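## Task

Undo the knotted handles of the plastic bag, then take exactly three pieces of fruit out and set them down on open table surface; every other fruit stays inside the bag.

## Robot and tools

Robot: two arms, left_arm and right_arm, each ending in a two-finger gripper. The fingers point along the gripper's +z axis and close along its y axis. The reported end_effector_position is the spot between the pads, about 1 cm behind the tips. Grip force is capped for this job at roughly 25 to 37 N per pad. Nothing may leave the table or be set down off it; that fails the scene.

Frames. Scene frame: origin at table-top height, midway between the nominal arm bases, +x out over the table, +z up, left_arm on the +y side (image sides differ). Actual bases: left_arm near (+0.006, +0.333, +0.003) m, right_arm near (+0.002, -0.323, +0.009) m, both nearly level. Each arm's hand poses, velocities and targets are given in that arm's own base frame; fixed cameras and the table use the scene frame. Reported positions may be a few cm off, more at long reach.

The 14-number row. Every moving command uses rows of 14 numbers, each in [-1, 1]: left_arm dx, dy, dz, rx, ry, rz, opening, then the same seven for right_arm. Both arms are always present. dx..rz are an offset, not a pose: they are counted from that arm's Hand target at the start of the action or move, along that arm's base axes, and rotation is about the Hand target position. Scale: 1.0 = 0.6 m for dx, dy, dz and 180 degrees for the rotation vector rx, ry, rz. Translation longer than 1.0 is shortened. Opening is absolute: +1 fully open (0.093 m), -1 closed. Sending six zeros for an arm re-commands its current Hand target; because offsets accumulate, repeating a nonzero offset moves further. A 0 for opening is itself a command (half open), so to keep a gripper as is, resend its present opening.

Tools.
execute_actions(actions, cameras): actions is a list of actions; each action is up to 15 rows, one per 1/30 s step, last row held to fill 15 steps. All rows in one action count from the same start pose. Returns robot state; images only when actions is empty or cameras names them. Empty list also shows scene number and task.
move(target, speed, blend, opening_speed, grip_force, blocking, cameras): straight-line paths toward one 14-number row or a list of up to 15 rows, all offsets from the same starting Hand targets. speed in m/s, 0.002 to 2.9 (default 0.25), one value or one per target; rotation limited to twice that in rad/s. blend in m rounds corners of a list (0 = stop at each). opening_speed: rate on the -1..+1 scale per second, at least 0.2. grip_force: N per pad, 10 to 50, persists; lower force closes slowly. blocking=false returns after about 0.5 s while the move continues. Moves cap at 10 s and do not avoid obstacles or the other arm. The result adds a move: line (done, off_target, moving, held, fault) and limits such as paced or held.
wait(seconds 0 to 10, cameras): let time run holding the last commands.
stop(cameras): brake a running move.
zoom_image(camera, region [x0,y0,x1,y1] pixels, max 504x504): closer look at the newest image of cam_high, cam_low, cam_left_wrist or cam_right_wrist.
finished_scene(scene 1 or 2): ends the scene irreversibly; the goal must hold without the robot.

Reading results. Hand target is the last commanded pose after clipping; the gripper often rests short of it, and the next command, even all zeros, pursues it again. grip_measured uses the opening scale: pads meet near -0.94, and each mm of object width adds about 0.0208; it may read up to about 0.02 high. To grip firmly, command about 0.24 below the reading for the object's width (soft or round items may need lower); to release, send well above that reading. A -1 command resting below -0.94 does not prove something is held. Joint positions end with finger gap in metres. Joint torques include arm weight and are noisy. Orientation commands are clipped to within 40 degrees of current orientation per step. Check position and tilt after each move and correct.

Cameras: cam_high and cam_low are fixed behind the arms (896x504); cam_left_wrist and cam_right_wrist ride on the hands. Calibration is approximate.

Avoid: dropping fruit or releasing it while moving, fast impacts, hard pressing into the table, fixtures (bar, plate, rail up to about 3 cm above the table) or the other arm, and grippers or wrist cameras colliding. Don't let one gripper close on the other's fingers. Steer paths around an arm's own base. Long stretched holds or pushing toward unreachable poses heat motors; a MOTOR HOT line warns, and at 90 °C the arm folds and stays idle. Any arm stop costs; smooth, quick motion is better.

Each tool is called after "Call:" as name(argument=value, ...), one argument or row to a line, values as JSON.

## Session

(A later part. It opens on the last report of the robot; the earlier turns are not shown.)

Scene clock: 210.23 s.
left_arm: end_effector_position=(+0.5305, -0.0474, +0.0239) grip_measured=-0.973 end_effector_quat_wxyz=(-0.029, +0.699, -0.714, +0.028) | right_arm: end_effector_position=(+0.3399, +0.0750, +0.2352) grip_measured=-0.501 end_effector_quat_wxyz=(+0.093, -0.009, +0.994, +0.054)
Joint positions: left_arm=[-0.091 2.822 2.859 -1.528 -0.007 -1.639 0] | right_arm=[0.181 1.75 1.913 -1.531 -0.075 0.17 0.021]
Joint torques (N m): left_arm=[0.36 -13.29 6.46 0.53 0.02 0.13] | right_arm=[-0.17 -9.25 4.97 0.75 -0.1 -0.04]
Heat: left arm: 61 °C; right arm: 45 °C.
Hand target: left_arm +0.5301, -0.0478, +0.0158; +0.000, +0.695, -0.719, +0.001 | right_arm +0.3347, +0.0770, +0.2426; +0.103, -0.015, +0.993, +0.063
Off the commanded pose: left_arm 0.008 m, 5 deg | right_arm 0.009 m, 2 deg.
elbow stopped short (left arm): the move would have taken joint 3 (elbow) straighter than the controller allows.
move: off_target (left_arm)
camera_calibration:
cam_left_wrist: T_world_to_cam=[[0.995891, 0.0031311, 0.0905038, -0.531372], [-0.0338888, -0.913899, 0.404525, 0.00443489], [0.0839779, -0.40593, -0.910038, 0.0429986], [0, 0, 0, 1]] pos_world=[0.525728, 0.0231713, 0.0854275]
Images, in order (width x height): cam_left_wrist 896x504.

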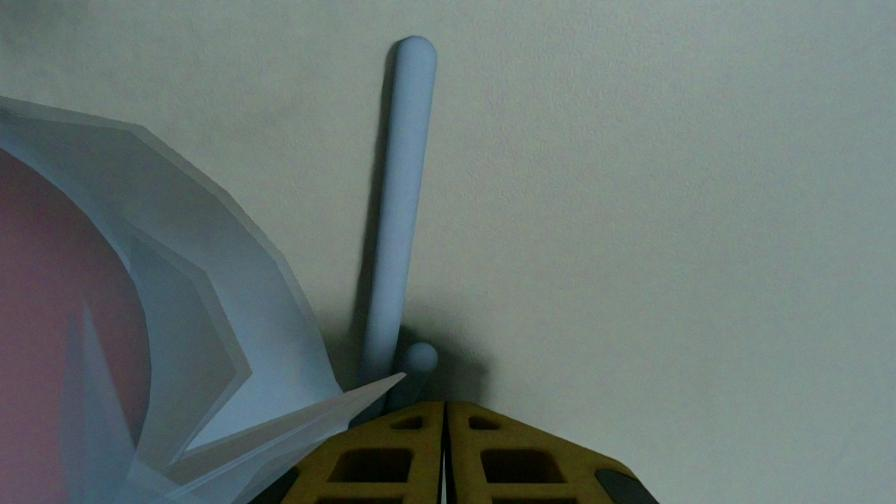

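Call:
move(
  target=[
    [-0.0,0.010,0.05,0,0,0,-0.4,0,0,0,0,0,0,-0.5],
    [-0.05,0.010,0.05,0,0,0,-0.4,0,0,0,0,0,0,-0.5],
  ],
  speed=0.15,
  cameras=["cam_left_wrist"],
)

Scene clock: 212.47 s.
left_arm: end_effector_position=(+0.5024, -0.0390, +0.0275) grip_measured=-0.402 end_effector_quat_wxyz=(+0.004, +0.699, -0.715, -0.010) | right_arm: end_effector_position=(+0.3399, +0.0750, +0.2352) grip_measured=-0.501 end_effector_quat_wxyz=(+0.093, -0.009, +0.994, +0.054)
Joint positions: left_arm=[-0.08 2.724 2.68 -1.547 -0.007 -1.629 0.026] | right_arm=[0.181 1.75 1.913 -1.531 -0.075 0.17 0.021]
Joint torques (N m): left_arm=[-0.06 -17.95 4.42 0.24 0.01 0.1] | right_arm=[-0.1 -9.22 4.94 0.73 -0.08 -0.02]
Heat: left arm: 61 °C; right arm: 45 °C.
Hand target: left_arm +0.5001, -0.0419, +0.0458; +0.000, +0.695, -0.719, +0.000 | right_arm +0.3347, +0.0770, +0.2426; +0.103, -0.015, +0.993, +0.063
Off the commanded pose: left_arm 0.019 m, 1 deg | right_arm 0.009 m, 2 deg.
elbow stopped short (left arm): the move would have taken joint 3 (elbow) straighter than the controller allows.
move: off_target (left_arm)
camera_calibration:
cam_left_wrist: T_world_to_cam=[[0.999956, 0.00390759, -0.00853489, -0.503104], [0.00698016, -0.917466, 0.397753, -0.0108299], [-0.00627621, -0.397795, -0.917453, 0.0979053], [0, 0, 0, 1]] pos_world=[0.503772, 0.0309762, 0.0898372]
Images, in order (width x height): cam_left_wrist 896x504.

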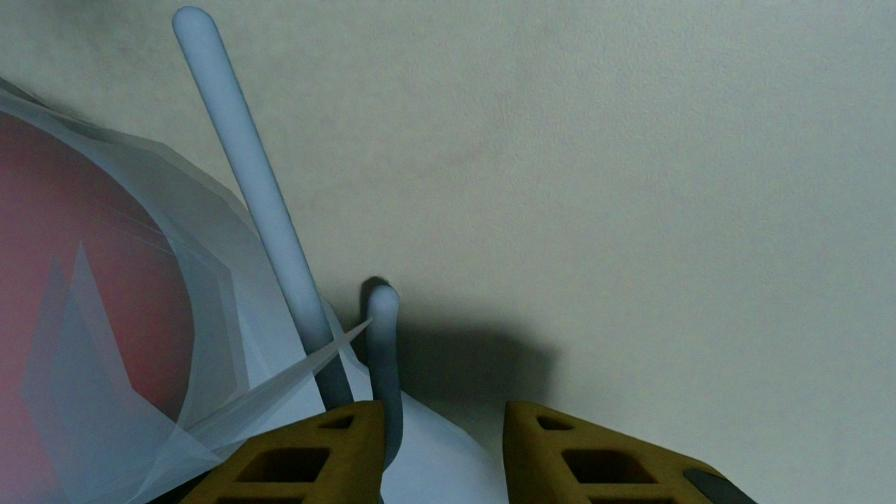

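Call:
move(
  target=[
    [-0.033,0.010,0.02,0,0,0,-0.4,0,0,0,0,0,0,-0.5],
    [-0.033,0.010,-0.055,0,0,0,-0.4,0,0,0,0,0,0,-0.5],
  ],
  speed=0.12,
  cameras=["cam_left_wrist"],
)

Call:
move(
  target=[0,0,0,0,0,0,-1,0,0,0,0,0,0,-0.5],
  cameras=["cam_left_wrist"],
)

Scene clock: 214.97 s.
left_arm: end_effector_position=(+0.4765, -0.0353, +0.0192) grip_measured=-0.402 end_effector_quat_wxyz=(+0.004, +0.699, -0.715, -0.009) | right_arm: end_effector_position=(+0.3399, +0.0750, +0.2352) grip_measured=-0.501 end_effector_quat_wxyz=(+0.093, -0.009, +0.994, +0.054)
Joint positions: left_arm=[-0.076 2.492 2.206 -1.303 -0.007 -1.624 0.026] | right_arm=[0.181 1.75 1.913 -1.531 -0.075 0.17 0.021]
Joint torques (N m): left_arm=[0.39 -13.63 3.48 0.75 0.01 0.12] | right_arm=[-0.13 -9.18 5 0.74 -0.09 -0.02]
Heat: left arm: 62 °C; right arm: 45 °C.
Hand target: left_arm +0.4804, -0.0358, +0.0127; +0.000, +0.695, -0.719, +0.001 | right_arm +0.3347, +0.0770, +0.2426; +0.103, -0.015, +0.993, +0.063
Off the commanded pose: left_arm 0.007 m, 1 deg | right_arm 0.009 m, 2 deg.
move: done
camera_calibration:
cam_left_wrist: T_world_to_cam=[[0.99997, 0.00197184, -0.00746931, -0.477418], [0.00478174, -0.91738, 0.397984, -0.00288492], [-0.00606743, -0.398008, -0.917362, 0.0914088], [0, 0, 0, 1]] pos_world=[0.477972, 0.0346763, 0.0814371]
Images, in order (width x height): cam_left_wrist 896x504.

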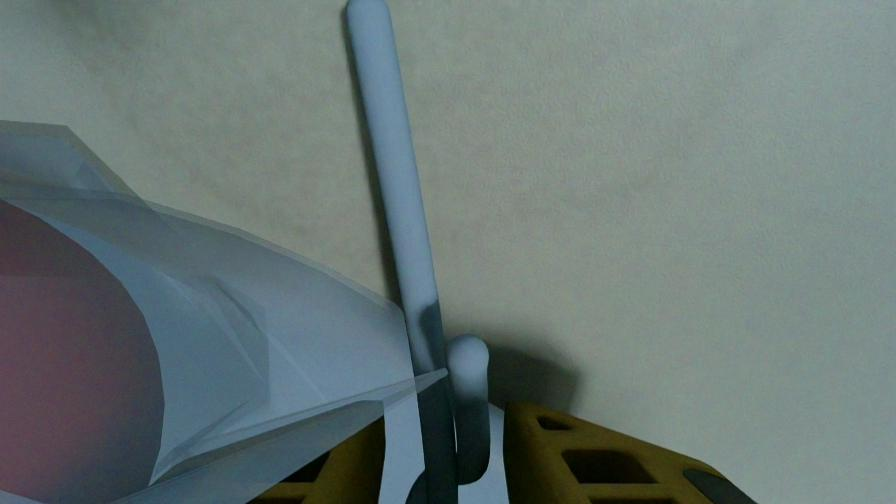

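Scene clock: 215.47 s.
left_arm: end_effector_position=(+0.4795, -0.0355, +0.0198) grip_measured=-0.874 end_effector_quat_wxyz=(-0.001, +0.699, -0.715, -0.004) | right_arm: end_effector_position=(+0.3399, +0.0750, +0.2352) grip_measured=-0.501 end_effector_quat_wxyz=(+0.093, -0.009, +0.994, +0.054)
Joint positions: left_arm=[-0.076 2.491 2.206 -1.291 -0.007 -1.623 0.003] | right_arm=[0.181 1.75 1.913 -1.531 -0.075 0.17 0.021]
Joint torques (N m): left_arm=[0.39 -13.53 3.51 0.69 0.02 0.12] | right_arm=[-0.01 -9.16 5 0.73 -0.09 -0.06]
Heat: left arm: 62 °C; right arm: 45 °C.
Hand target: left_arm +0.4803, -0.0358, +0.0128; +0.000, +0.695, -0.719, +0.001 | right_arm +0.3347, +0.0770, +0.2426; +0.103, -0.015, +0.993, +0.063
Off the commanded pose: left_arm 0.007 m, 1 deg | right_arm 0.009 m, 2 deg.
move: done
camera_calibration:
cam_left_wrist: T_world_to_cam=[[0.999981, 0.00161837, 0.00589984, -0.480711], [-0.000869405, -0.916995, 0.398897, -0.000692117], [0.00605568, -0.398895, -0.916977, 0.086069], [0, 0, 0, 1]] pos_world=[0.48018, 0.0344758, 0.0820354]
Images, in order (width x height): cam_left_wrist 896x504.

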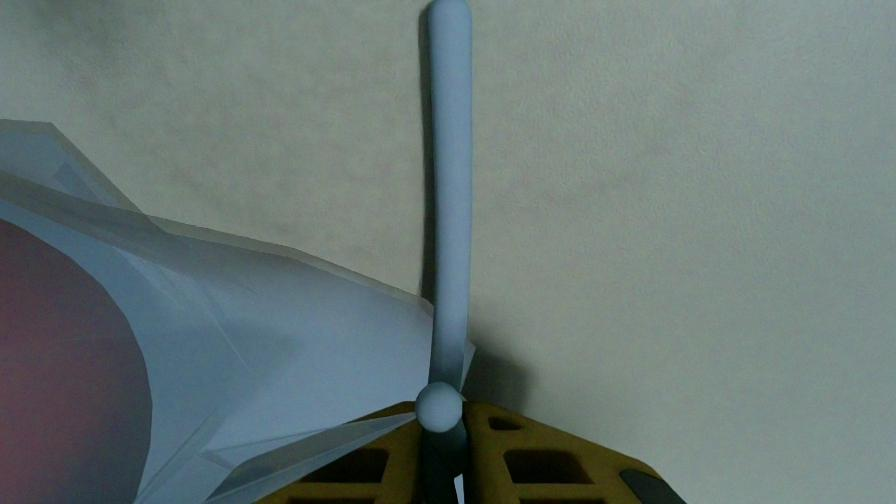

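Call:
move(
  target=[
    [-0.02,-0.2,0.0,0,0,0,-1,0,0,0,0,0,0,-0.5],
    [-0.07,-0.4,0.0,0,0,0,-1,0,0,0,0,0,0,-0.5],
    [-0.12,-0.5,0.0,0,0,0,-1,0,0,0,0,0,0,-0.5],
  ],
  speed=0.1,
  blend=0.02,
  cameras=["all"],
)

Scene clock: 219.83 s.
left_arm: end_effector_position=(+0.4145, -0.3311, +0.0216) grip_measured=-0.874 end_effector_quat_wxyz=(+0.000, -0.654, +0.756, -0.036) | right_arm: end_effector_position=(+0.3399, +0.0750, +0.2352) grip_measured=-0.501 end_effector_quat_wxyz=(+0.093, -0.009, +0.994, +0.054)
Joint positions: left_arm=[-0.67 2.799 2.804 -1.505 0.014 -2.096 0.003] | right_arm=[0.181 1.75 1.913 -1.531 -0.075 0.17 0.021]
Joint torques (N m): left_arm=[-0.49 -12.44 7.84 0.36 0.13 -0.12] | right_arm=[-0.14 -9.26 5.01 0.71 -0.08 -0.03]
Heat: left arm: 61 °C; right arm: 44 °C.
Hand target: left_arm +0.4083, -0.3358, +0.0126; +0.000, -0.695, +0.719, +0.000 | right_arm +0.3347, +0.0770, +0.2426; +0.103, -0.015, +0.993, +0.063
Off the commanded pose: left_arm 0.012 m, 8 deg | right_arm 0.009 m, 2 deg.
joint sent to its limit (left arm) — joint 6 (wrist roll), lower limit. The joint targets are off in orientation, not in position.
move: off_target (left_arm)
camera_calibration:
cam_left_wrist: T_world_to_cam=[[0.991117, -0.11699, 0.0632559, -0.45209], [-0.132954, -0.883552, 0.449065, -0.207791], [0.00335384, -0.453486, -0.891257, -0.0473236], [0, 0, 0, 1]] pos_world=[0.420606, -0.257945, 0.0797317]
cam_right_wrist: T_world_to_cam=[[0.0416137, -0.996347, -0.0745766, 0.073779], [-0.964971, -0.0594301, 0.255535, 0.31184], [-0.259034, 0.0613305, -0.963919, 0.39968], [0, 0, 0, 1]] pos_world=[0.401377, 0.0675295, 0.311076]

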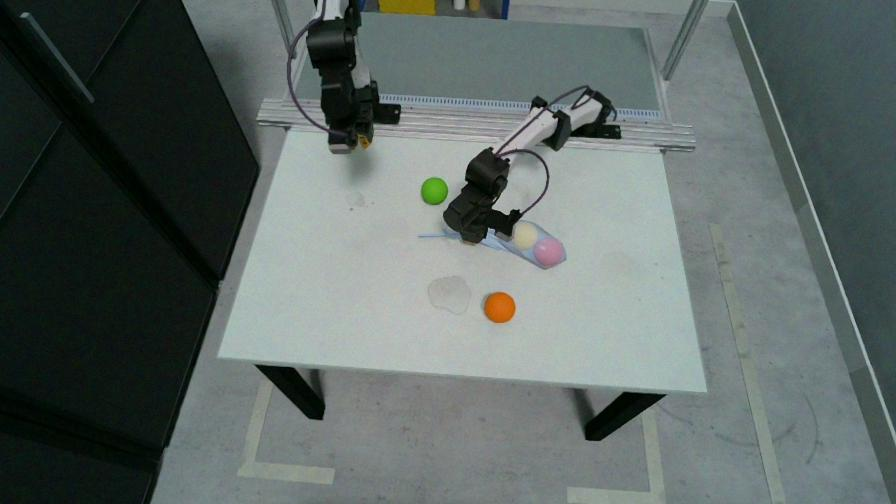

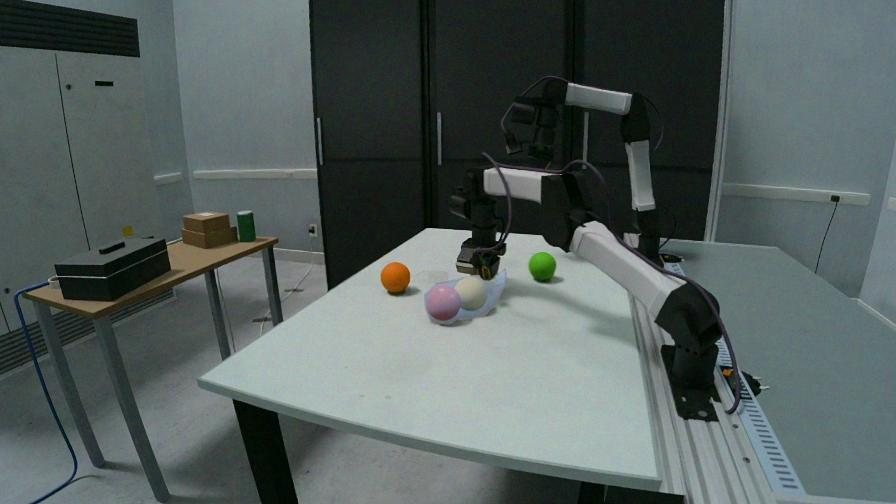

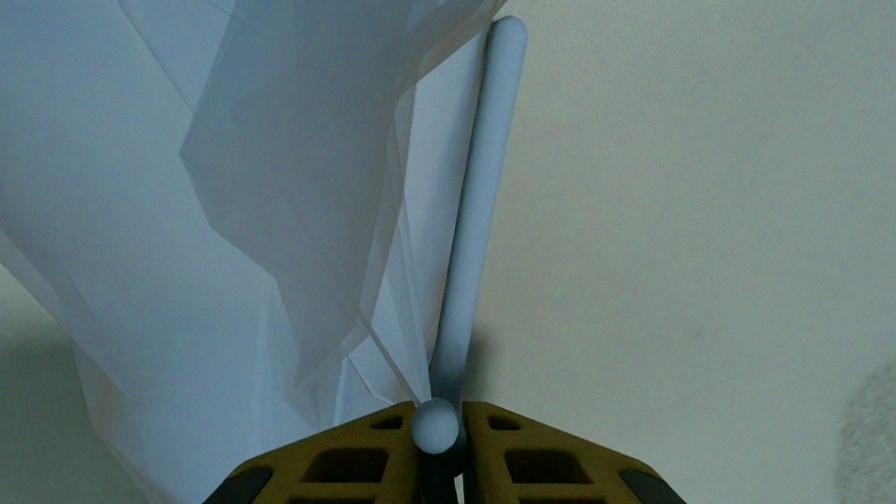

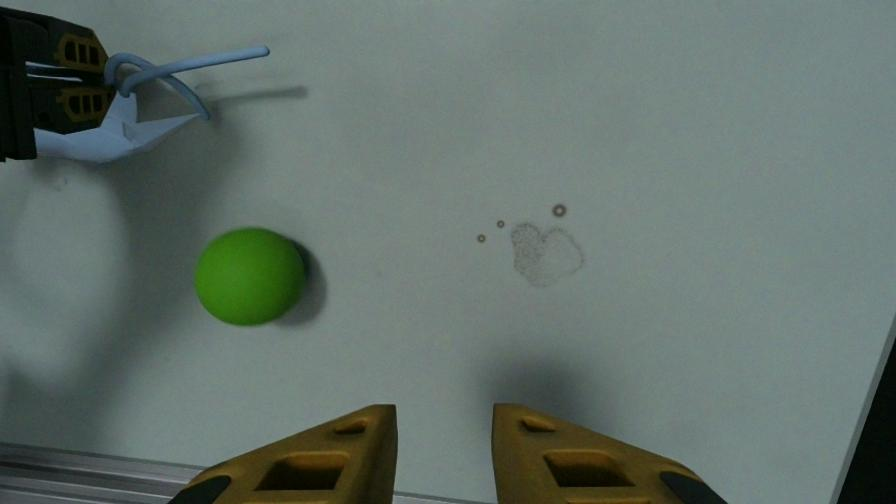

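Call:
zoom_image(
  camera="cam_right_wrist",
  region=[0, 0, 336, 189],
)

Scaled by 1.500 from the camera's 896x504 image, which has a finer 1280x720 frame.

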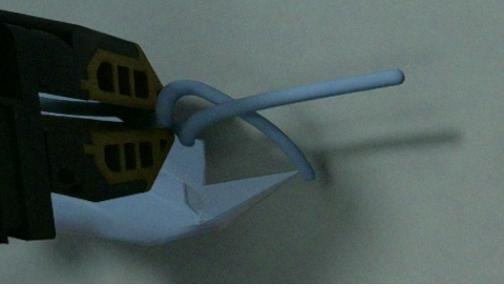

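Call:
move(
  target=[0,0,0,0,0,0,-1,0.142,0.288,-0.254,0.081,0.142,-0.438,-0.4],
  speed=0.2,
  cameras=["cam_right_wrist","cam_left_wrist"],
)

Scene clock: 229.73 s.
left_arm: end_effector_position=(+0.4142, -0.3309, +0.0216) grip_measured=-0.874 end_effector_quat_wxyz=(+0.000, -0.654, +0.756, -0.035) | right_arm: end_effector_position=(+0.4154, +0.2387, +0.0951) grip_measured=-0.402 end_effector_quat_wxyz=(-0.079, +0.640, +0.759, +0.092)
Joint positions: left_arm=[-0.67 2.799 2.804 -1.507 0.014 -2.096 0.003] | right_arm=[0.445 2.332 2.201 -1.336 -0.221 1.857 0.026]
Joint torques (N m): left_arm=[-0.49 -12.36 8.03 0.33 0.15 -0.11] | right_arm=[0.73 -8.53 8.4 0.61 -0.12 0.16]
Heat: left arm: 59 °C; right arm: 42 °C.
Hand target: left_arm +0.4084, -0.3358, +0.0126; +0.000, -0.695, +0.719, +0.000 | right_arm +0.4198, +0.2498, +0.0901; -0.084, +0.637, +0.760, +0.101
Off the commanded pose: left_arm 0.012 m, 8 deg | right_arm 0.013 m, 1 deg.
joint sent to its limit (left arm) — joint 6 (wrist roll), lower limit. The joint targets are off in orientation, not in position.
move: off_target (left_arm, right_arm)
camera_calibration:
cam_left_wrist: T_world_to_cam=[[0.991187, -0.117097, 0.0619387, -0.451721], [-0.13245, -0.883988, 0.448356, -0.207922], [0.00225199, -0.452608, -0.891707, -0.0465065], [0, 0, 0, 1]] pos_world=[0.420306, -0.257745, 0.0797318]
cam_right_wrist: T_world_to_cam=[[-0.981942, -0.188604, -0.0147567, 0.449932], [-0.154886, 0.756697, 0.635154, -0.137197], [-0.108626, 0.62597, -0.772245, 0.0586592], [0, 0, 0, 1]] pos_world=[0.426929, 0.151957, 0.13908]
Images, in order (width x height): cam_left_wrist 896x504, cam_right_wrist 896x504.

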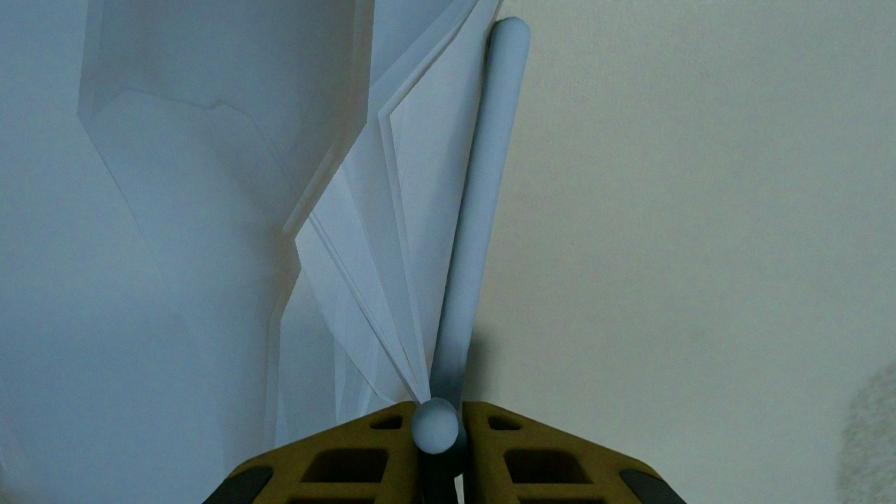

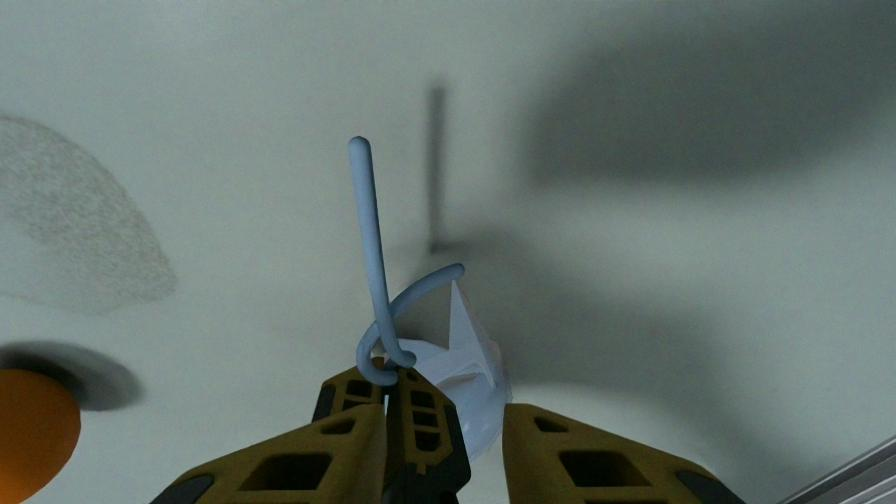

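Call:
move(
  target=[0,0,0,0,0,0,-1,-0.007,0.05,-0.165,0,0,0,-0.4],
  speed=0.08,
  cameras=["cam_right_wrist"],
)

Scene clock: 231.27 s.
left_arm: end_effector_position=(+0.4142, -0.3309, +0.0216) grip_measured=-0.874 end_effector_quat_wxyz=(+0.000, -0.654, +0.756, -0.035) | right_arm: end_effector_position=(+0.4180, +0.2426, +0.0867) grip_measured=-0.402 end_effector_quat_wxyz=(-0.077, +0.640, +0.758, +0.098)
Joint positions: left_arm=[-0.67 2.799 2.804 -1.507 0.014 -2.096 0.003] | right_arm=[0.45 2.332 2.166 -1.286 -0.221 1.865 0.026]
Joint torques (N m): left_arm=[-0.47 -12.3 8.06 0.34 0.13 -0.1] | right_arm=[0.05 -10.88 6.2 0.48 0.04 0.06]
Heat: left arm: 59 °C; right arm: 42 °C.
Hand target: left_arm +0.4084, -0.3358, +0.0126; +0.000, -0.695, +0.719, +0.000 | right_arm +0.4178, +0.2441, +0.0872; -0.077, +0.639, +0.759, +0.099 (not the last commanded pose)
Off the commanded pose: left_arm 0.012 m, 8 deg | right_arm 0.103 m, 1 deg.
joint sent to its limit (left arm) — joint 6 (wrist roll), lower limit. The joint targets are off in orientation, not in position.
move: held (right_arm; a check stopped the path), off_target (left_arm); limits=held
pose unreachable (right arm): on one or more control steps of this call, first in action 0 (counted from 0), this arm could not follow its commanded pose, so it was not sent that pose on those steps. It may still have moved: this result reports where it is.
cause: moving toward the commanded pose would bring a part of the arm too close to another arm (this arm's wrist (the part past joint 4) and the left arm's wrist (the part past joint 4), 31 mm apart when this arm was first held).
camera_calibration:
cam_right_wrist: T_world_to_cam=[[-0.982243, -0.185688, -0.0268012, 0.453659], [-0.159784, 0.753101, 0.638206, -0.131737], [-0.0983232, 0.631156, -0.769399, 0.0442052], [0, 0, 0, 1]] pos_world=[0.428901, 0.15555, 0.130245]
Images, in order (width x height): cam_right_wrist 896x504.

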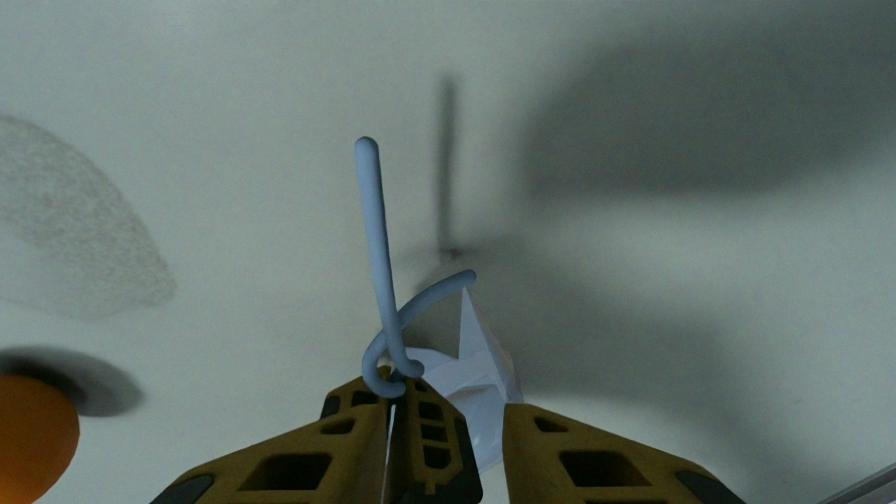

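Call:
move(
  target=[
    [0,0,0,0,0,0,-1,-0.003,-0.06,0.06,0,0,0,-0.4],
    [0.0,0.0,0.06,-0.167,0,0,-1,-0.003,-0.06,0.06,0.1,0,0,-0.4],
  ],
  speed=0.15,
  cameras=["cam_right_wrist","cam_high","cam_low"],
)

Scene clock: 235.53 s.
left_arm: end_effector_position=(+0.4073, -0.3324, +0.0308) grip_measured=-0.874 end_effector_quat_wxyz=(+0.183, +0.660, -0.710, +0.162) | right_arm: end_effector_position=(+0.4153, +0.2046, +0.1034) grip_measured=-0.402 end_effector_quat_wxyz=(-0.185, +0.631, +0.729, +0.190)
Joint positions: left_arm=[-0.547 2.427 2.046 -0.959 0.441 -2.097 0.003] | right_arm=[0.275 2.2 1.939 -1.183 -0.523 1.735 0.026]
Joint torques (N m): left_arm=[0.27 -16.62 5 0.95 0.42 -0.1] | right_arm=[-0.01 -14.24 5.34 0.64 -0.29 -0.03]
Heat: left arm: 59 °C; right arm: 43 °C.
Hand target: left_arm +0.4083, -0.3358, +0.0485; +0.180, +0.672, -0.694, +0.187 | right_arm +0.4159, +0.2081, +0.1232; -0.176, +0.619, +0.734, +0.217
Off the commanded pose: left_arm 0.018 m, 4 deg | right_arm 0.020 m, 4 deg.
joint sent to its limit (left arm) — joint 6 (wrist roll), lower limit. The joint targets still meet the commanded pose.
move: off_target (left_arm, right_arm)
camera_calibration:
cam_right_wrist: T_world_to_cam=[[-0.986265, -0.162835, -0.0276777, 0.441391], [-0.113174, 0.544174, 0.831304, -0.11071], [-0.120304, 0.823018, -0.555129, 0.0285113], [0, 0, 0, 1]] pos_world=[0.426229, 0.108654, 0.120078]
Images, in order (width x height): cam_high 896x504, cam_low 896x504, cam_right_wrist 896x504.

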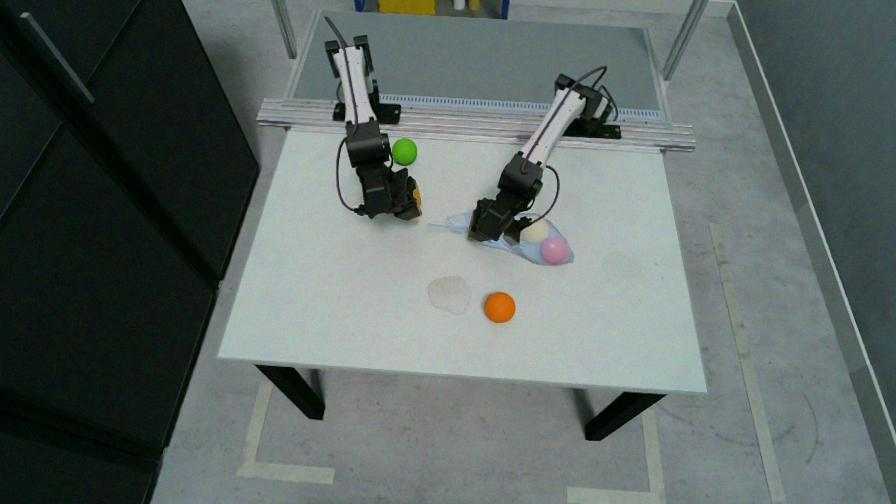

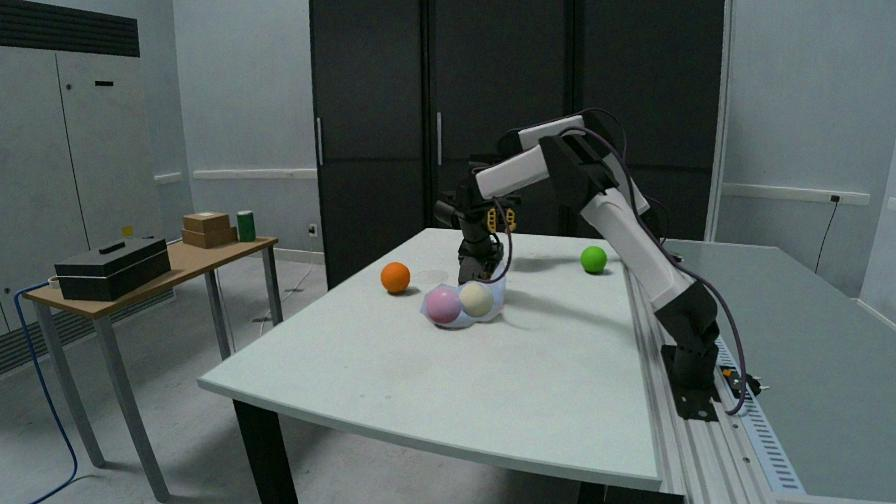

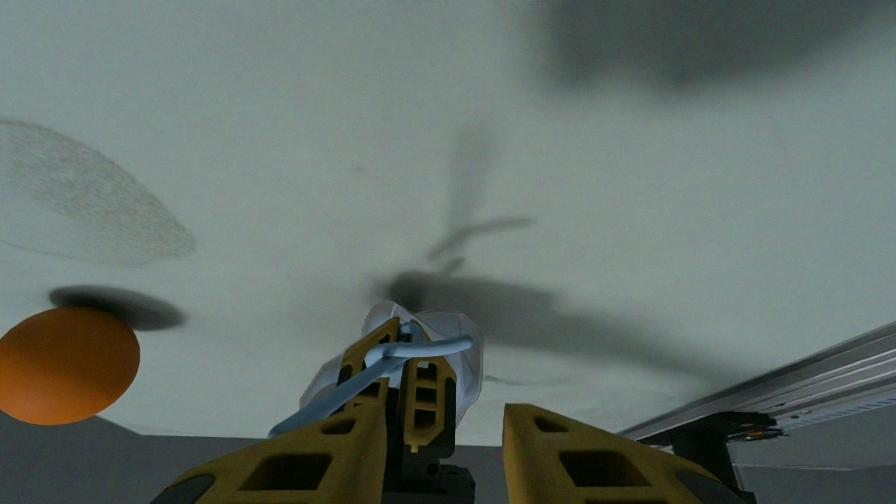

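Call:
move(
  target=[0,0,-0.05,0,0,0,-1,0,0.0,0.0,0,0,0,-0.4],
  speed=0.1,
  cameras=["cam_right_wrist"],
)

Scene clock: 237.53 s.
left_arm: end_effector_position=(+0.4090, -0.3338, +0.0135) grip_measured=-0.874 end_effector_quat_wxyz=(+0.180, +0.657, -0.711, +0.175) | right_arm: end_effector_position=(+0.4153, +0.2047, +0.1034) grip_measured=-0.402 end_effector_quat_wxyz=(-0.185, +0.631, +0.729, +0.190)
Joint positions: left_arm=[-0.547 2.426 1.968 -0.856 0.443 -2.097 0.003] | right_arm=[0.275 2.2 1.939 -1.183 -0.523 1.735 0.026]
Joint torques (N m): left_arm=[0.24 -14.78 4.92 1.02 0.42 -0.09] | right_arm=[-0.02 -14.17 5.26 0.67 -0.29 -0.02]
Heat: left arm: 60 °C; right arm: 45 °C.
Hand target: left_arm +0.4084, -0.3358, +0.0187; +0.180, +0.672, -0.694, +0.187 | right_arm +0.4159, +0.2081, +0.1232; -0.176, +0.619, +0.734, +0.217
Off the commanded pose: left_arm 0.005 m, 3 deg | right_arm 0.020 m, 4 deg.
joint sent to its limit (left arm) — joint 6 (wrist roll), lower limit. The joint targets still meet the commanded pose.
move: off_target (left_arm, right_arm)
camera_calibration:
cam_right_wrist: T_world_to_cam=[[-0.986243, -0.162907, -0.0280548, 0.44145], [-0.113476, 0.54379, 0.831514, -0.110617], [-0.120203, 0.823258, -0.554795, 0.0283192], [0, 0, 0, 1]] pos_world=[0.426229, 0.108754, 0.120076]
Images, in order (width x height): cam_right_wrist 896x504.

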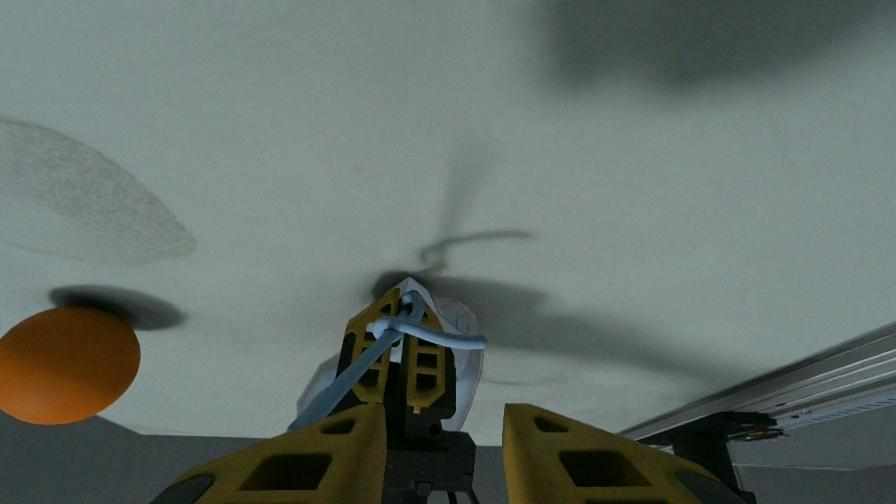

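Call:
move(
  target=[
    [0,0,0,0,0,0,-1,0,-0.02,0,-0.005,-0.27,0.422,-0.4],
    [0,0,0,0,0,0,-1,-0.018,0.07,-0.03,-0.005,-0.27,0.422,-0.4],
  ],
  speed=0.3,
  cameras=["cam_right_wrist"],
)

Scene clock: 243.43 s.
left_arm: end_effector_position=(+0.4091, -0.3339, +0.0135) grip_measured=-0.874 end_effector_quat_wxyz=(+0.180, +0.657, -0.711, +0.175) | right_arm: end_effector_position=(+0.4042, +0.2489, +0.0933) grip_measured=-0.401 end_effector_quat_wxyz=(+0.013, -0.080, +0.957, +0.277)
Joint positions: left_arm=[-0.547 2.426 1.968 -0.856 0.443 -2.097 0.003] | right_arm=[0.372 2.181 1.854 -1.04 -0.528 0.262 0.026]
Joint torques (N m): left_arm=[0.18 -14.74 4.85 1 0.4 -0.11] | right_arm=[0.14 -13.23 5.2 0.87 -0.1 0.11]
Heat: left arm: 61 °C; right arm: 46 °C.
Hand target: left_arm +0.4084, -0.3358, +0.0187; +0.180, +0.672, -0.694, +0.187 | right_arm +0.4051, +0.2502, +0.1052; +0.031, -0.082, +0.956, +0.279
Off the commanded pose: left_arm 0.006 m, 3 deg | right_arm 0.012 m, 2 deg.
joint sent to its limit (left arm) — joint 6 (wrist roll), lower limit. The joint targets still meet the commanded pose.
move: off_target (left_arm, right_arm)
camera_calibration:
cam_right_wrist: T_world_to_cam=[[0.178067, -0.845645, -0.503167, 0.181091], [-0.880174, -0.365513, 0.302809, 0.458093], [-0.439983, 0.388954, -0.809401, 0.246117], [0, 0, 0, 1]] pos_world=[0.479243, 0.224849, 0.151611]
Images, in order (width x height): cam_right_wrist 896x504.

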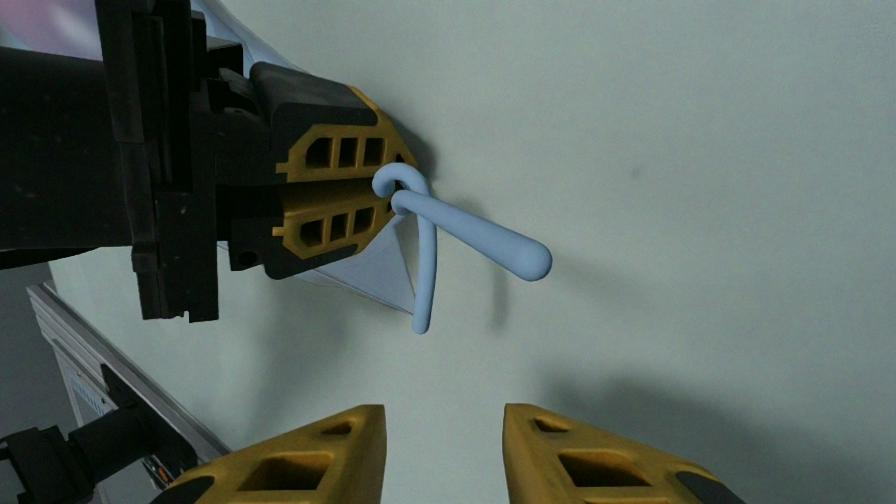

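Call:
move(
  target=[0,0,0,0,0,0,-1,-0.0235,0.061,-0.099,0,0,0,-0.4],
  speed=0.1,
  cameras=["cam_right_wrist"],
)

Call:
move(
  target=[0,0,0,0,0,0,-1,0,0,0,0,0,0,-1],
  cameras=["cam_right_wrist"],
)

Scene clock: 245.83 s.
left_arm: end_effector_position=(+0.4091, -0.3339, +0.0135) grip_measured=-0.874 end_effector_quat_wxyz=(+0.180, +0.657, -0.711, +0.175) | right_arm: end_effector_position=(+0.3918, +0.2841, +0.0499) grip_measured=-0.401 end_effector_quat_wxyz=(+0.029, -0.082, +0.955, +0.282)
Joint positions: left_arm=[-0.547 2.426 1.968 -0.856 0.443 -2.097 0.003] | right_arm=[0.458 2.181 1.669 -0.771 -0.505 0.361 0.026]
Joint torques (N m): left_arm=[0.23 -14.74 4.9 1.02 0.4 -0.1] | right_arm=[0.49 -9.84 5.42 1 -0.05 0.11]
Heat: left arm: 62 °C; right arm: 46 °C.
Hand target: left_arm +0.4084, -0.3358, +0.0187; +0.180, +0.672, -0.694, +0.187 | right_arm +0.3912, +0.2867, +0.0459; +0.032, -0.082, +0.956, +0.279
Off the commanded pose: left_arm 0.006 m, 3 deg | right_arm 0.005 m, 0 deg.
joint sent to its limit (left arm) — joint 6 (wrist roll), lower limit. The joint targets still meet the commanded pose.
move: off_target (left_arm)
camera_calibration:
cam_right_wrist: T_world_to_cam=[[0.190957, -0.840011, -0.507855, 0.184768], [-0.890652, -0.365767, 0.270101, 0.478961], [-0.412644, 0.400744, -0.818003, 0.178093], [0, 0, 0, 1]] pos_world=[0.464793, 0.259025, 0.110148]
Images, in order (width x height): cam_right_wrist 896x504.

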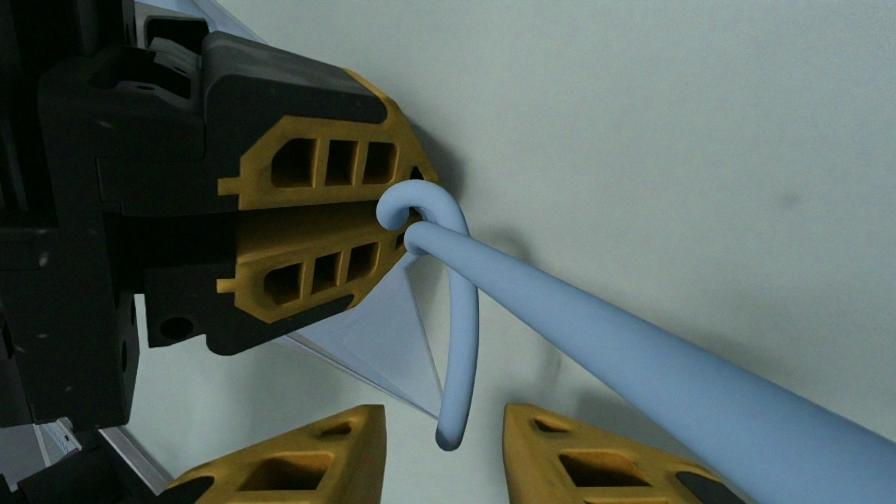

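Scene clock: 246.33 s.
left_arm: end_effector_position=(+0.4091, -0.3339, +0.0135) grip_measured=-0.874 end_effector_quat_wxyz=(+0.180, +0.657, -0.711, +0.175) | right_arm: end_effector_position=(+0.3919, +0.2841, +0.0498) grip_measured=-0.959 end_effector_quat_wxyz=(+0.029, -0.082, +0.955, +0.282)
Joint positions: left_arm=[-0.547 2.426 1.968 -0.856 0.443 -2.097 0.003] | right_arm=[0.458 2.181 1.669 -0.77 -0.505 0.362 0]
Joint torques (N m): left_arm=[0.16 -14.75 4.88 1.02 0.41 -0.1] | right_arm=[0.42 -9.94 5.5 1.05 -0.06 0.11]
Heat: left arm: 62 °C; right arm: 46 °C.
Hand target: left_arm +0.4084, -0.3358, +0.0187; +0.180, +0.672, -0.694, +0.187 | right_arm +0.3911, +0.2867, +0.0459; +0.032, -0.082, +0.956, +0.279
Off the commanded pose: left_arm 0.006 m, 3 deg | right_arm 0.005 m, 0 deg.
joint sent to its limit (left arm) — joint 6 (wrist roll), lower limit. The joint targets still meet the commanded pose.
move: off_target (left_arm)
camera_calibration:
cam_right_wrist: T_world_to_cam=[[0.190782, -0.840181, -0.507639, 0.184901], [-0.890872, -0.365372, 0.269909, 0.479042], [-0.41225, 0.400747, -0.8182, 0.178054], [0, 0, 0, 1]] pos_world=[0.464892, 0.259024, 0.110249]
Images, in order (width x height): cam_right_wrist 896x504.

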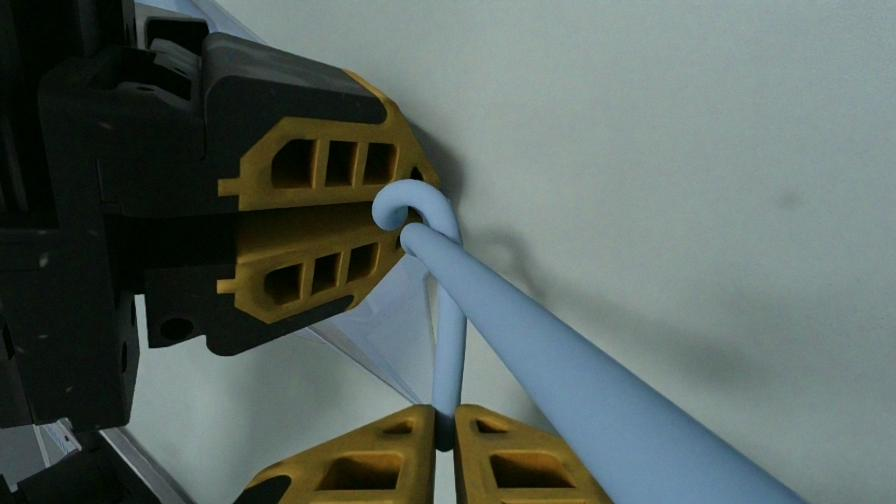

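Call:
move(
  target=[0,0,0,0,0,0,-1,-0.07,-0.08,0.01,0,0,0,-1],
  speed=0.08,
  cameras=["cam_right_wrist"],
)

Scene clock: 248.07 s.
left_arm: end_effector_position=(+0.4023, -0.3444, +0.0175) grip_measured=-0.874 end_effector_quat_wxyz=(-0.204, -0.646, +0.712, -0.182) | right_arm: end_effector_position=(+0.3566, +0.2457, +0.0416) grip_measured=-0.959 end_effector_quat_wxyz=(+0.033, -0.083, +0.955, +0.283)
Joint positions: left_arm=[-0.557 2.426 1.968 -0.849 0.493 -2.097 0.003] | right_arm=[0.41 2.016 1.377 -0.662 -0.517 0.308 0]
Joint torques (N m): left_arm=[0.99 -14.71 5 0.95 -0.1 -0.1] | right_arm=[-0.68 -12.45 4.62 0.46 -0.13 -0.04]
Heat: left arm: 62 °C; right arm: 46 °C.
Hand target: left_arm +0.4084, -0.3358, +0.0187; -0.180, -0.672, +0.694, -0.187 | right_arm +0.3491, +0.2386, +0.0518; +0.031, -0.082, +0.956, +0.279
Off the commanded pose: left_arm 0.011 m, 5 deg | right_arm 0.014 m, 0 deg.
joint sent to its limit (left arm) — joint 6 (wrist roll), lower limit. The joint targets still meet the commanded pose.
move: off_target (left_arm, right_arm)
camera_calibration:
cam_right_wrist: T_world_to_cam=[[0.195341, -0.838683, -0.508383, 0.153135], [-0.892891, -0.366515, 0.261558, 0.437113], [-0.405694, 0.402838, -0.820448, 0.169345], [0, 0, 0, 1]] pos_world=[0.429083, 0.220422, 0.10246]
Images, in order (width x height): cam_right_wrist 896x504.

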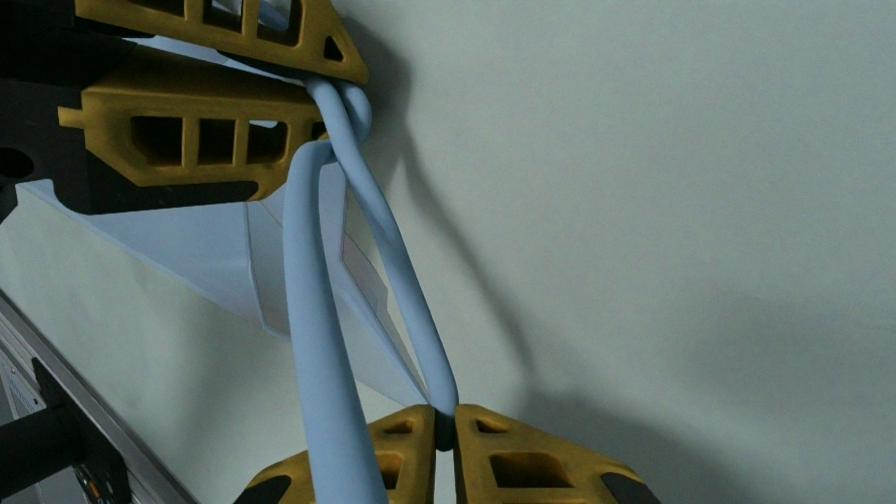

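Call:
move(
  target=[0,0,0,0,0,0,-1,-0.03,-0.14,0,0,0,0,-1],
  speed=0.08,
  cameras=["cam_right_wrist","cam_left_wrist"],
)

Scene clock: 250.20 s.
left_arm: end_effector_position=(+0.4136, -0.3351, +0.0159) grip_measured=-0.874 end_effector_quat_wxyz=(+0.188, +0.655, -0.708, +0.188) | right_arm: end_effector_position=(+0.3349, +0.1559, +0.0425) grip_measured=-0.985 end_effector_quat_wxyz=(+0.024, -0.076, +0.956, +0.282)
Joint positions: left_arm=[-0.538 2.426 1.966 -0.834 0.466 -2.097 0.003] | right_arm=[0.19 1.89 1.212 -0.768 -0.562 0.067 0]
Joint velocities: left_arm=[0.032 -0.007 0.002 -0.066 -0.183 0.037 0] | right_arm=[within noise]
Joint torques (N m): left_arm=[-0.49 -14.75 5 0.85 0.17 -0.09] | right_arm=[-0.05 -10.63 4.98 0.39 -0.14 -0.03]
Heat: left arm: 62 °C; right arm: 46 °C.
Hand target: left_arm +0.4083, -0.3358, +0.0186; +0.180, +0.672, -0.694, +0.187 | right_arm +0.3312, +0.1546, +0.0518; +0.032, -0.082, +0.956, +0.279
Off the commanded pose: left_arm 0.006 m, 3 deg | right_arm 0.010 m, 1 deg.
joint sent to its limit (left arm) — joint 6 (wrist roll), lower limit. The joint targets still meet the commanded pose.
move: off_target (left_arm)
camera_calibration:
cam_left_wrist: T_world_to_cam=[[0.998838, -0.0455066, 0.0158428, -0.429768], [-0.0392203, -0.576792, 0.815949, -0.15067], [-0.027993, -0.815622, -0.577907, -0.167534], [0, 0, 0, 1]] pos_world=[0.41867, -0.243107, 0.0329282]
cam_right_wrist: T_world_to_cam=[[0.177464, -0.841972, -0.509499, 0.0891534], [-0.890334, -0.357938, 0.281398, 0.38165], [-0.419298, 0.403687, -0.813158, 0.201554], [0, 0, 0, 1]] pos_world=[0.408486, 0.130307, 0.101923]
Images, in order (width x height): cam_left_wrist 896x504, cam_right_wrist 896x504.

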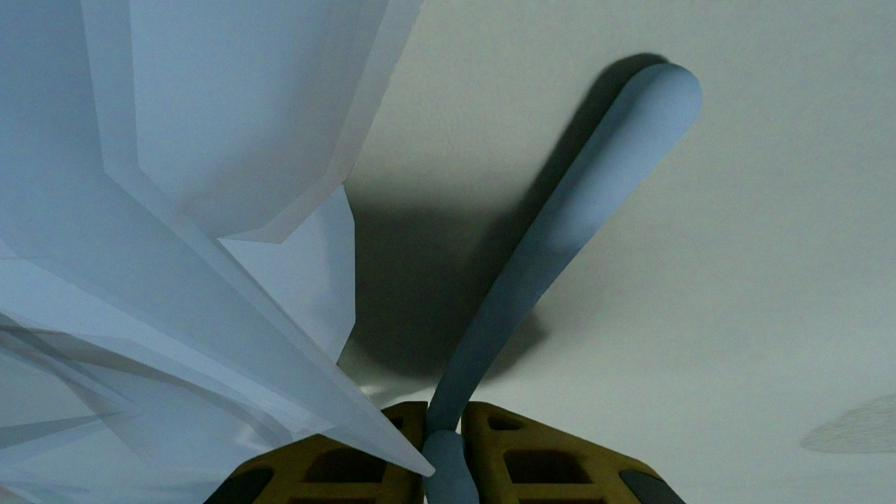

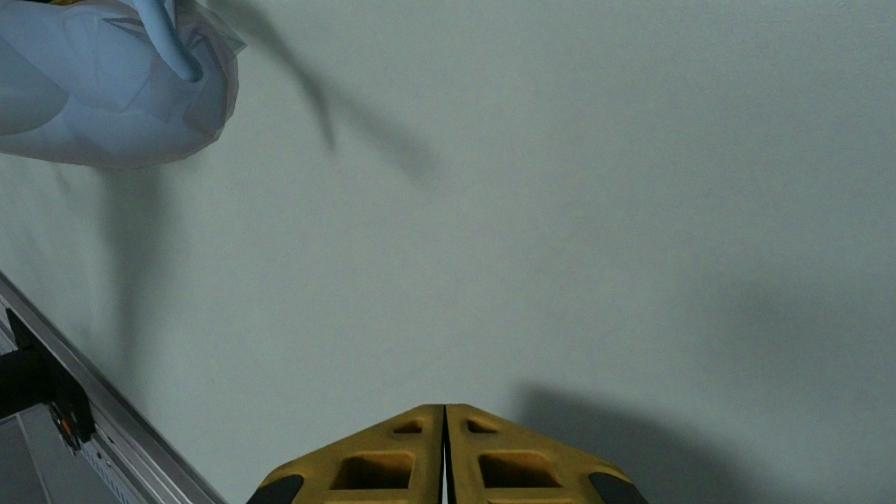

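Call:
move(
  target=[0,0,0,0,0,0,-0.5,0,0.03,0.12,0,0,0,-0.4],
)

Call:
move(
  target=[0,0.06,0.1,0,0,0,-0.5,0,0.03,0.0,0,0,0,-0.4],
  speed=0.12,
  cameras=["cam_right_wrist","cam_left_wrist","cam_high"],
)

Scene clock: 252.30 s.
left_arm: end_effector_position=(+0.4136, -0.3351, +0.0159) grip_measured=-0.502 end_effector_quat_wxyz=(+0.188, +0.655, -0.708, +0.188) | right_arm: end_effector_position=(+0.3306, +0.1707, +0.1129) grip_measured=-0.401 end_effector_quat_wxyz=(+0.022, -0.079, +0.956, +0.282)
Joint positions: left_arm=[-0.538 2.426 1.966 -0.834 0.466 -2.097 0.021] | right_arm=[0.235 1.804 1.394 -1.015 -0.556 0.112 0.026]
Joint torques (N m): left_arm=[-0.49 -14.83 5 0.84 0.17 -0.09] | right_arm=[0.43 -8.9 7.94 0.42 -0.12 0.11]
Heat: left arm: 63 °C; right arm: 46 °C.
Hand target: left_arm +0.4083, -0.3358, +0.0186; +0.180, +0.672, -0.694, +0.187 | right_arm +0.3311, +0.1726, +0.1238; +0.031, -0.082, +0.956, +0.279
Off the commanded pose: left_arm 0.006 m, 3 deg | right_arm 0.011 m, 1 deg.
joint sent to its limit (left arm) — joint 6 (wrist roll), lower limit. The joint targets still meet the commanded pose.
move: off_target (left_arm, right_arm)

Scene clock: 253.57 s.
left_arm: end_effector_position=(+0.4104, -0.3017, +0.0662) grip_measured=-0.502 end_effector_quat_wxyz=(+0.186, +0.676, -0.690, +0.182) | right_arm: end_effector_position=(+0.3221, +0.1857, +0.1121) grip_measured=-0.401 end_effector_quat_wxyz=(+0.008, -0.075, +0.958, +0.278)
Joint positions: left_arm=[-0.485 2.302 1.957 -0.971 0.466 -2.096 0.021] | right_arm=[0.285 1.804 1.394 -1.015 -0.547 0.17 0.026]
Joint torques (N m): left_arm=[0.14 -14.98 6.35 0.7 0.23 0.11] | right_arm=[0.54 -8.17 8.88 0.73 -0.14 0.09]
Heat: left arm: 63 °C; right arm: 46 °C.
Hand target: left_arm +0.4084, -0.2998, +0.0788; +0.180, +0.672, -0.694, +0.187 | right_arm +0.3311, +0.1906, +0.1237; +0.031, -0.082, +0.956, +0.279
Off the commanded pose: left_arm 0.013 m, 1 deg | right_arm 0.016 m, 3 deg.
move: off_target (left_arm, right_arm)
camera_calibration:
cam_left_wrist: T_world_to_cam=[[0.999969, 0.00686859, -0.00381456, -0.409102], [0.0071192, -0.586762, 0.809728, -0.194234], [0.00332345, -0.80973, -0.586793, -0.12183], [0, 0, 0, 1]] pos_world=[0.410877, -0.209808, 0.0842272]
cam_right_wrist: T_world_to_cam=[[0.166108, -0.846222, -0.506277, 0.156107], [-0.87864, -0.360081, 0.313582, 0.354258], [-0.44766, 0.392747, -0.803337, 0.250873], [0, 0, 0, 1]] pos_world=[0.39764, 0.161133, 0.16948]
Images, in order (width x height): cam_high 896x504, cam_left_wrist 896x504, cam_right_wrist 896x504.

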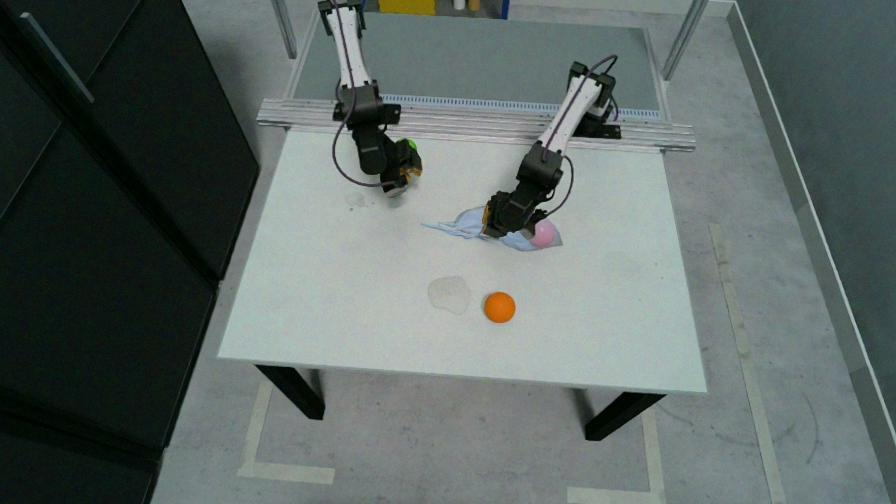

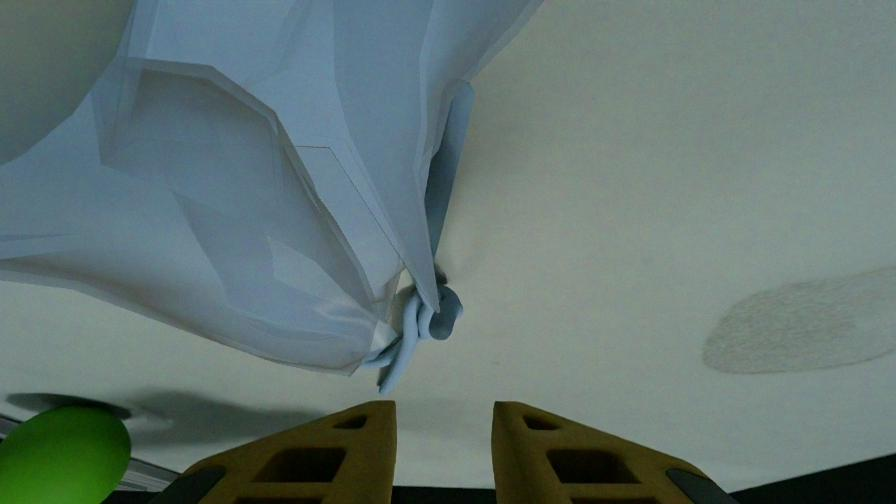

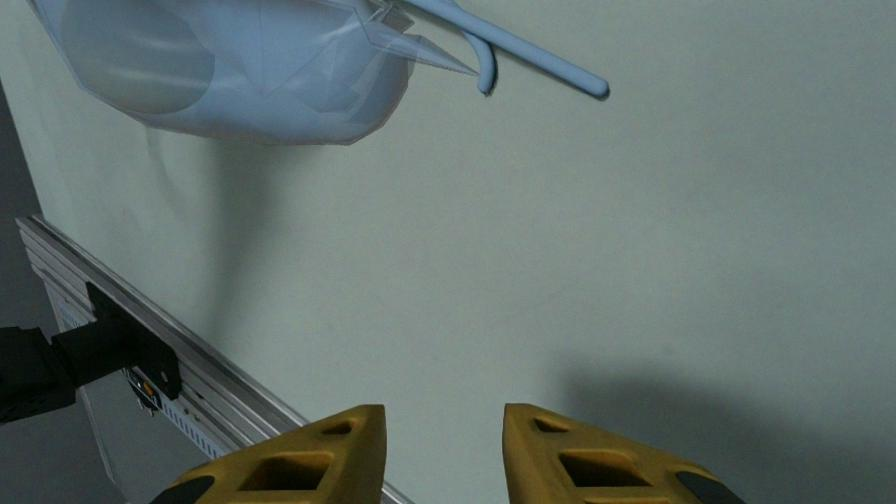

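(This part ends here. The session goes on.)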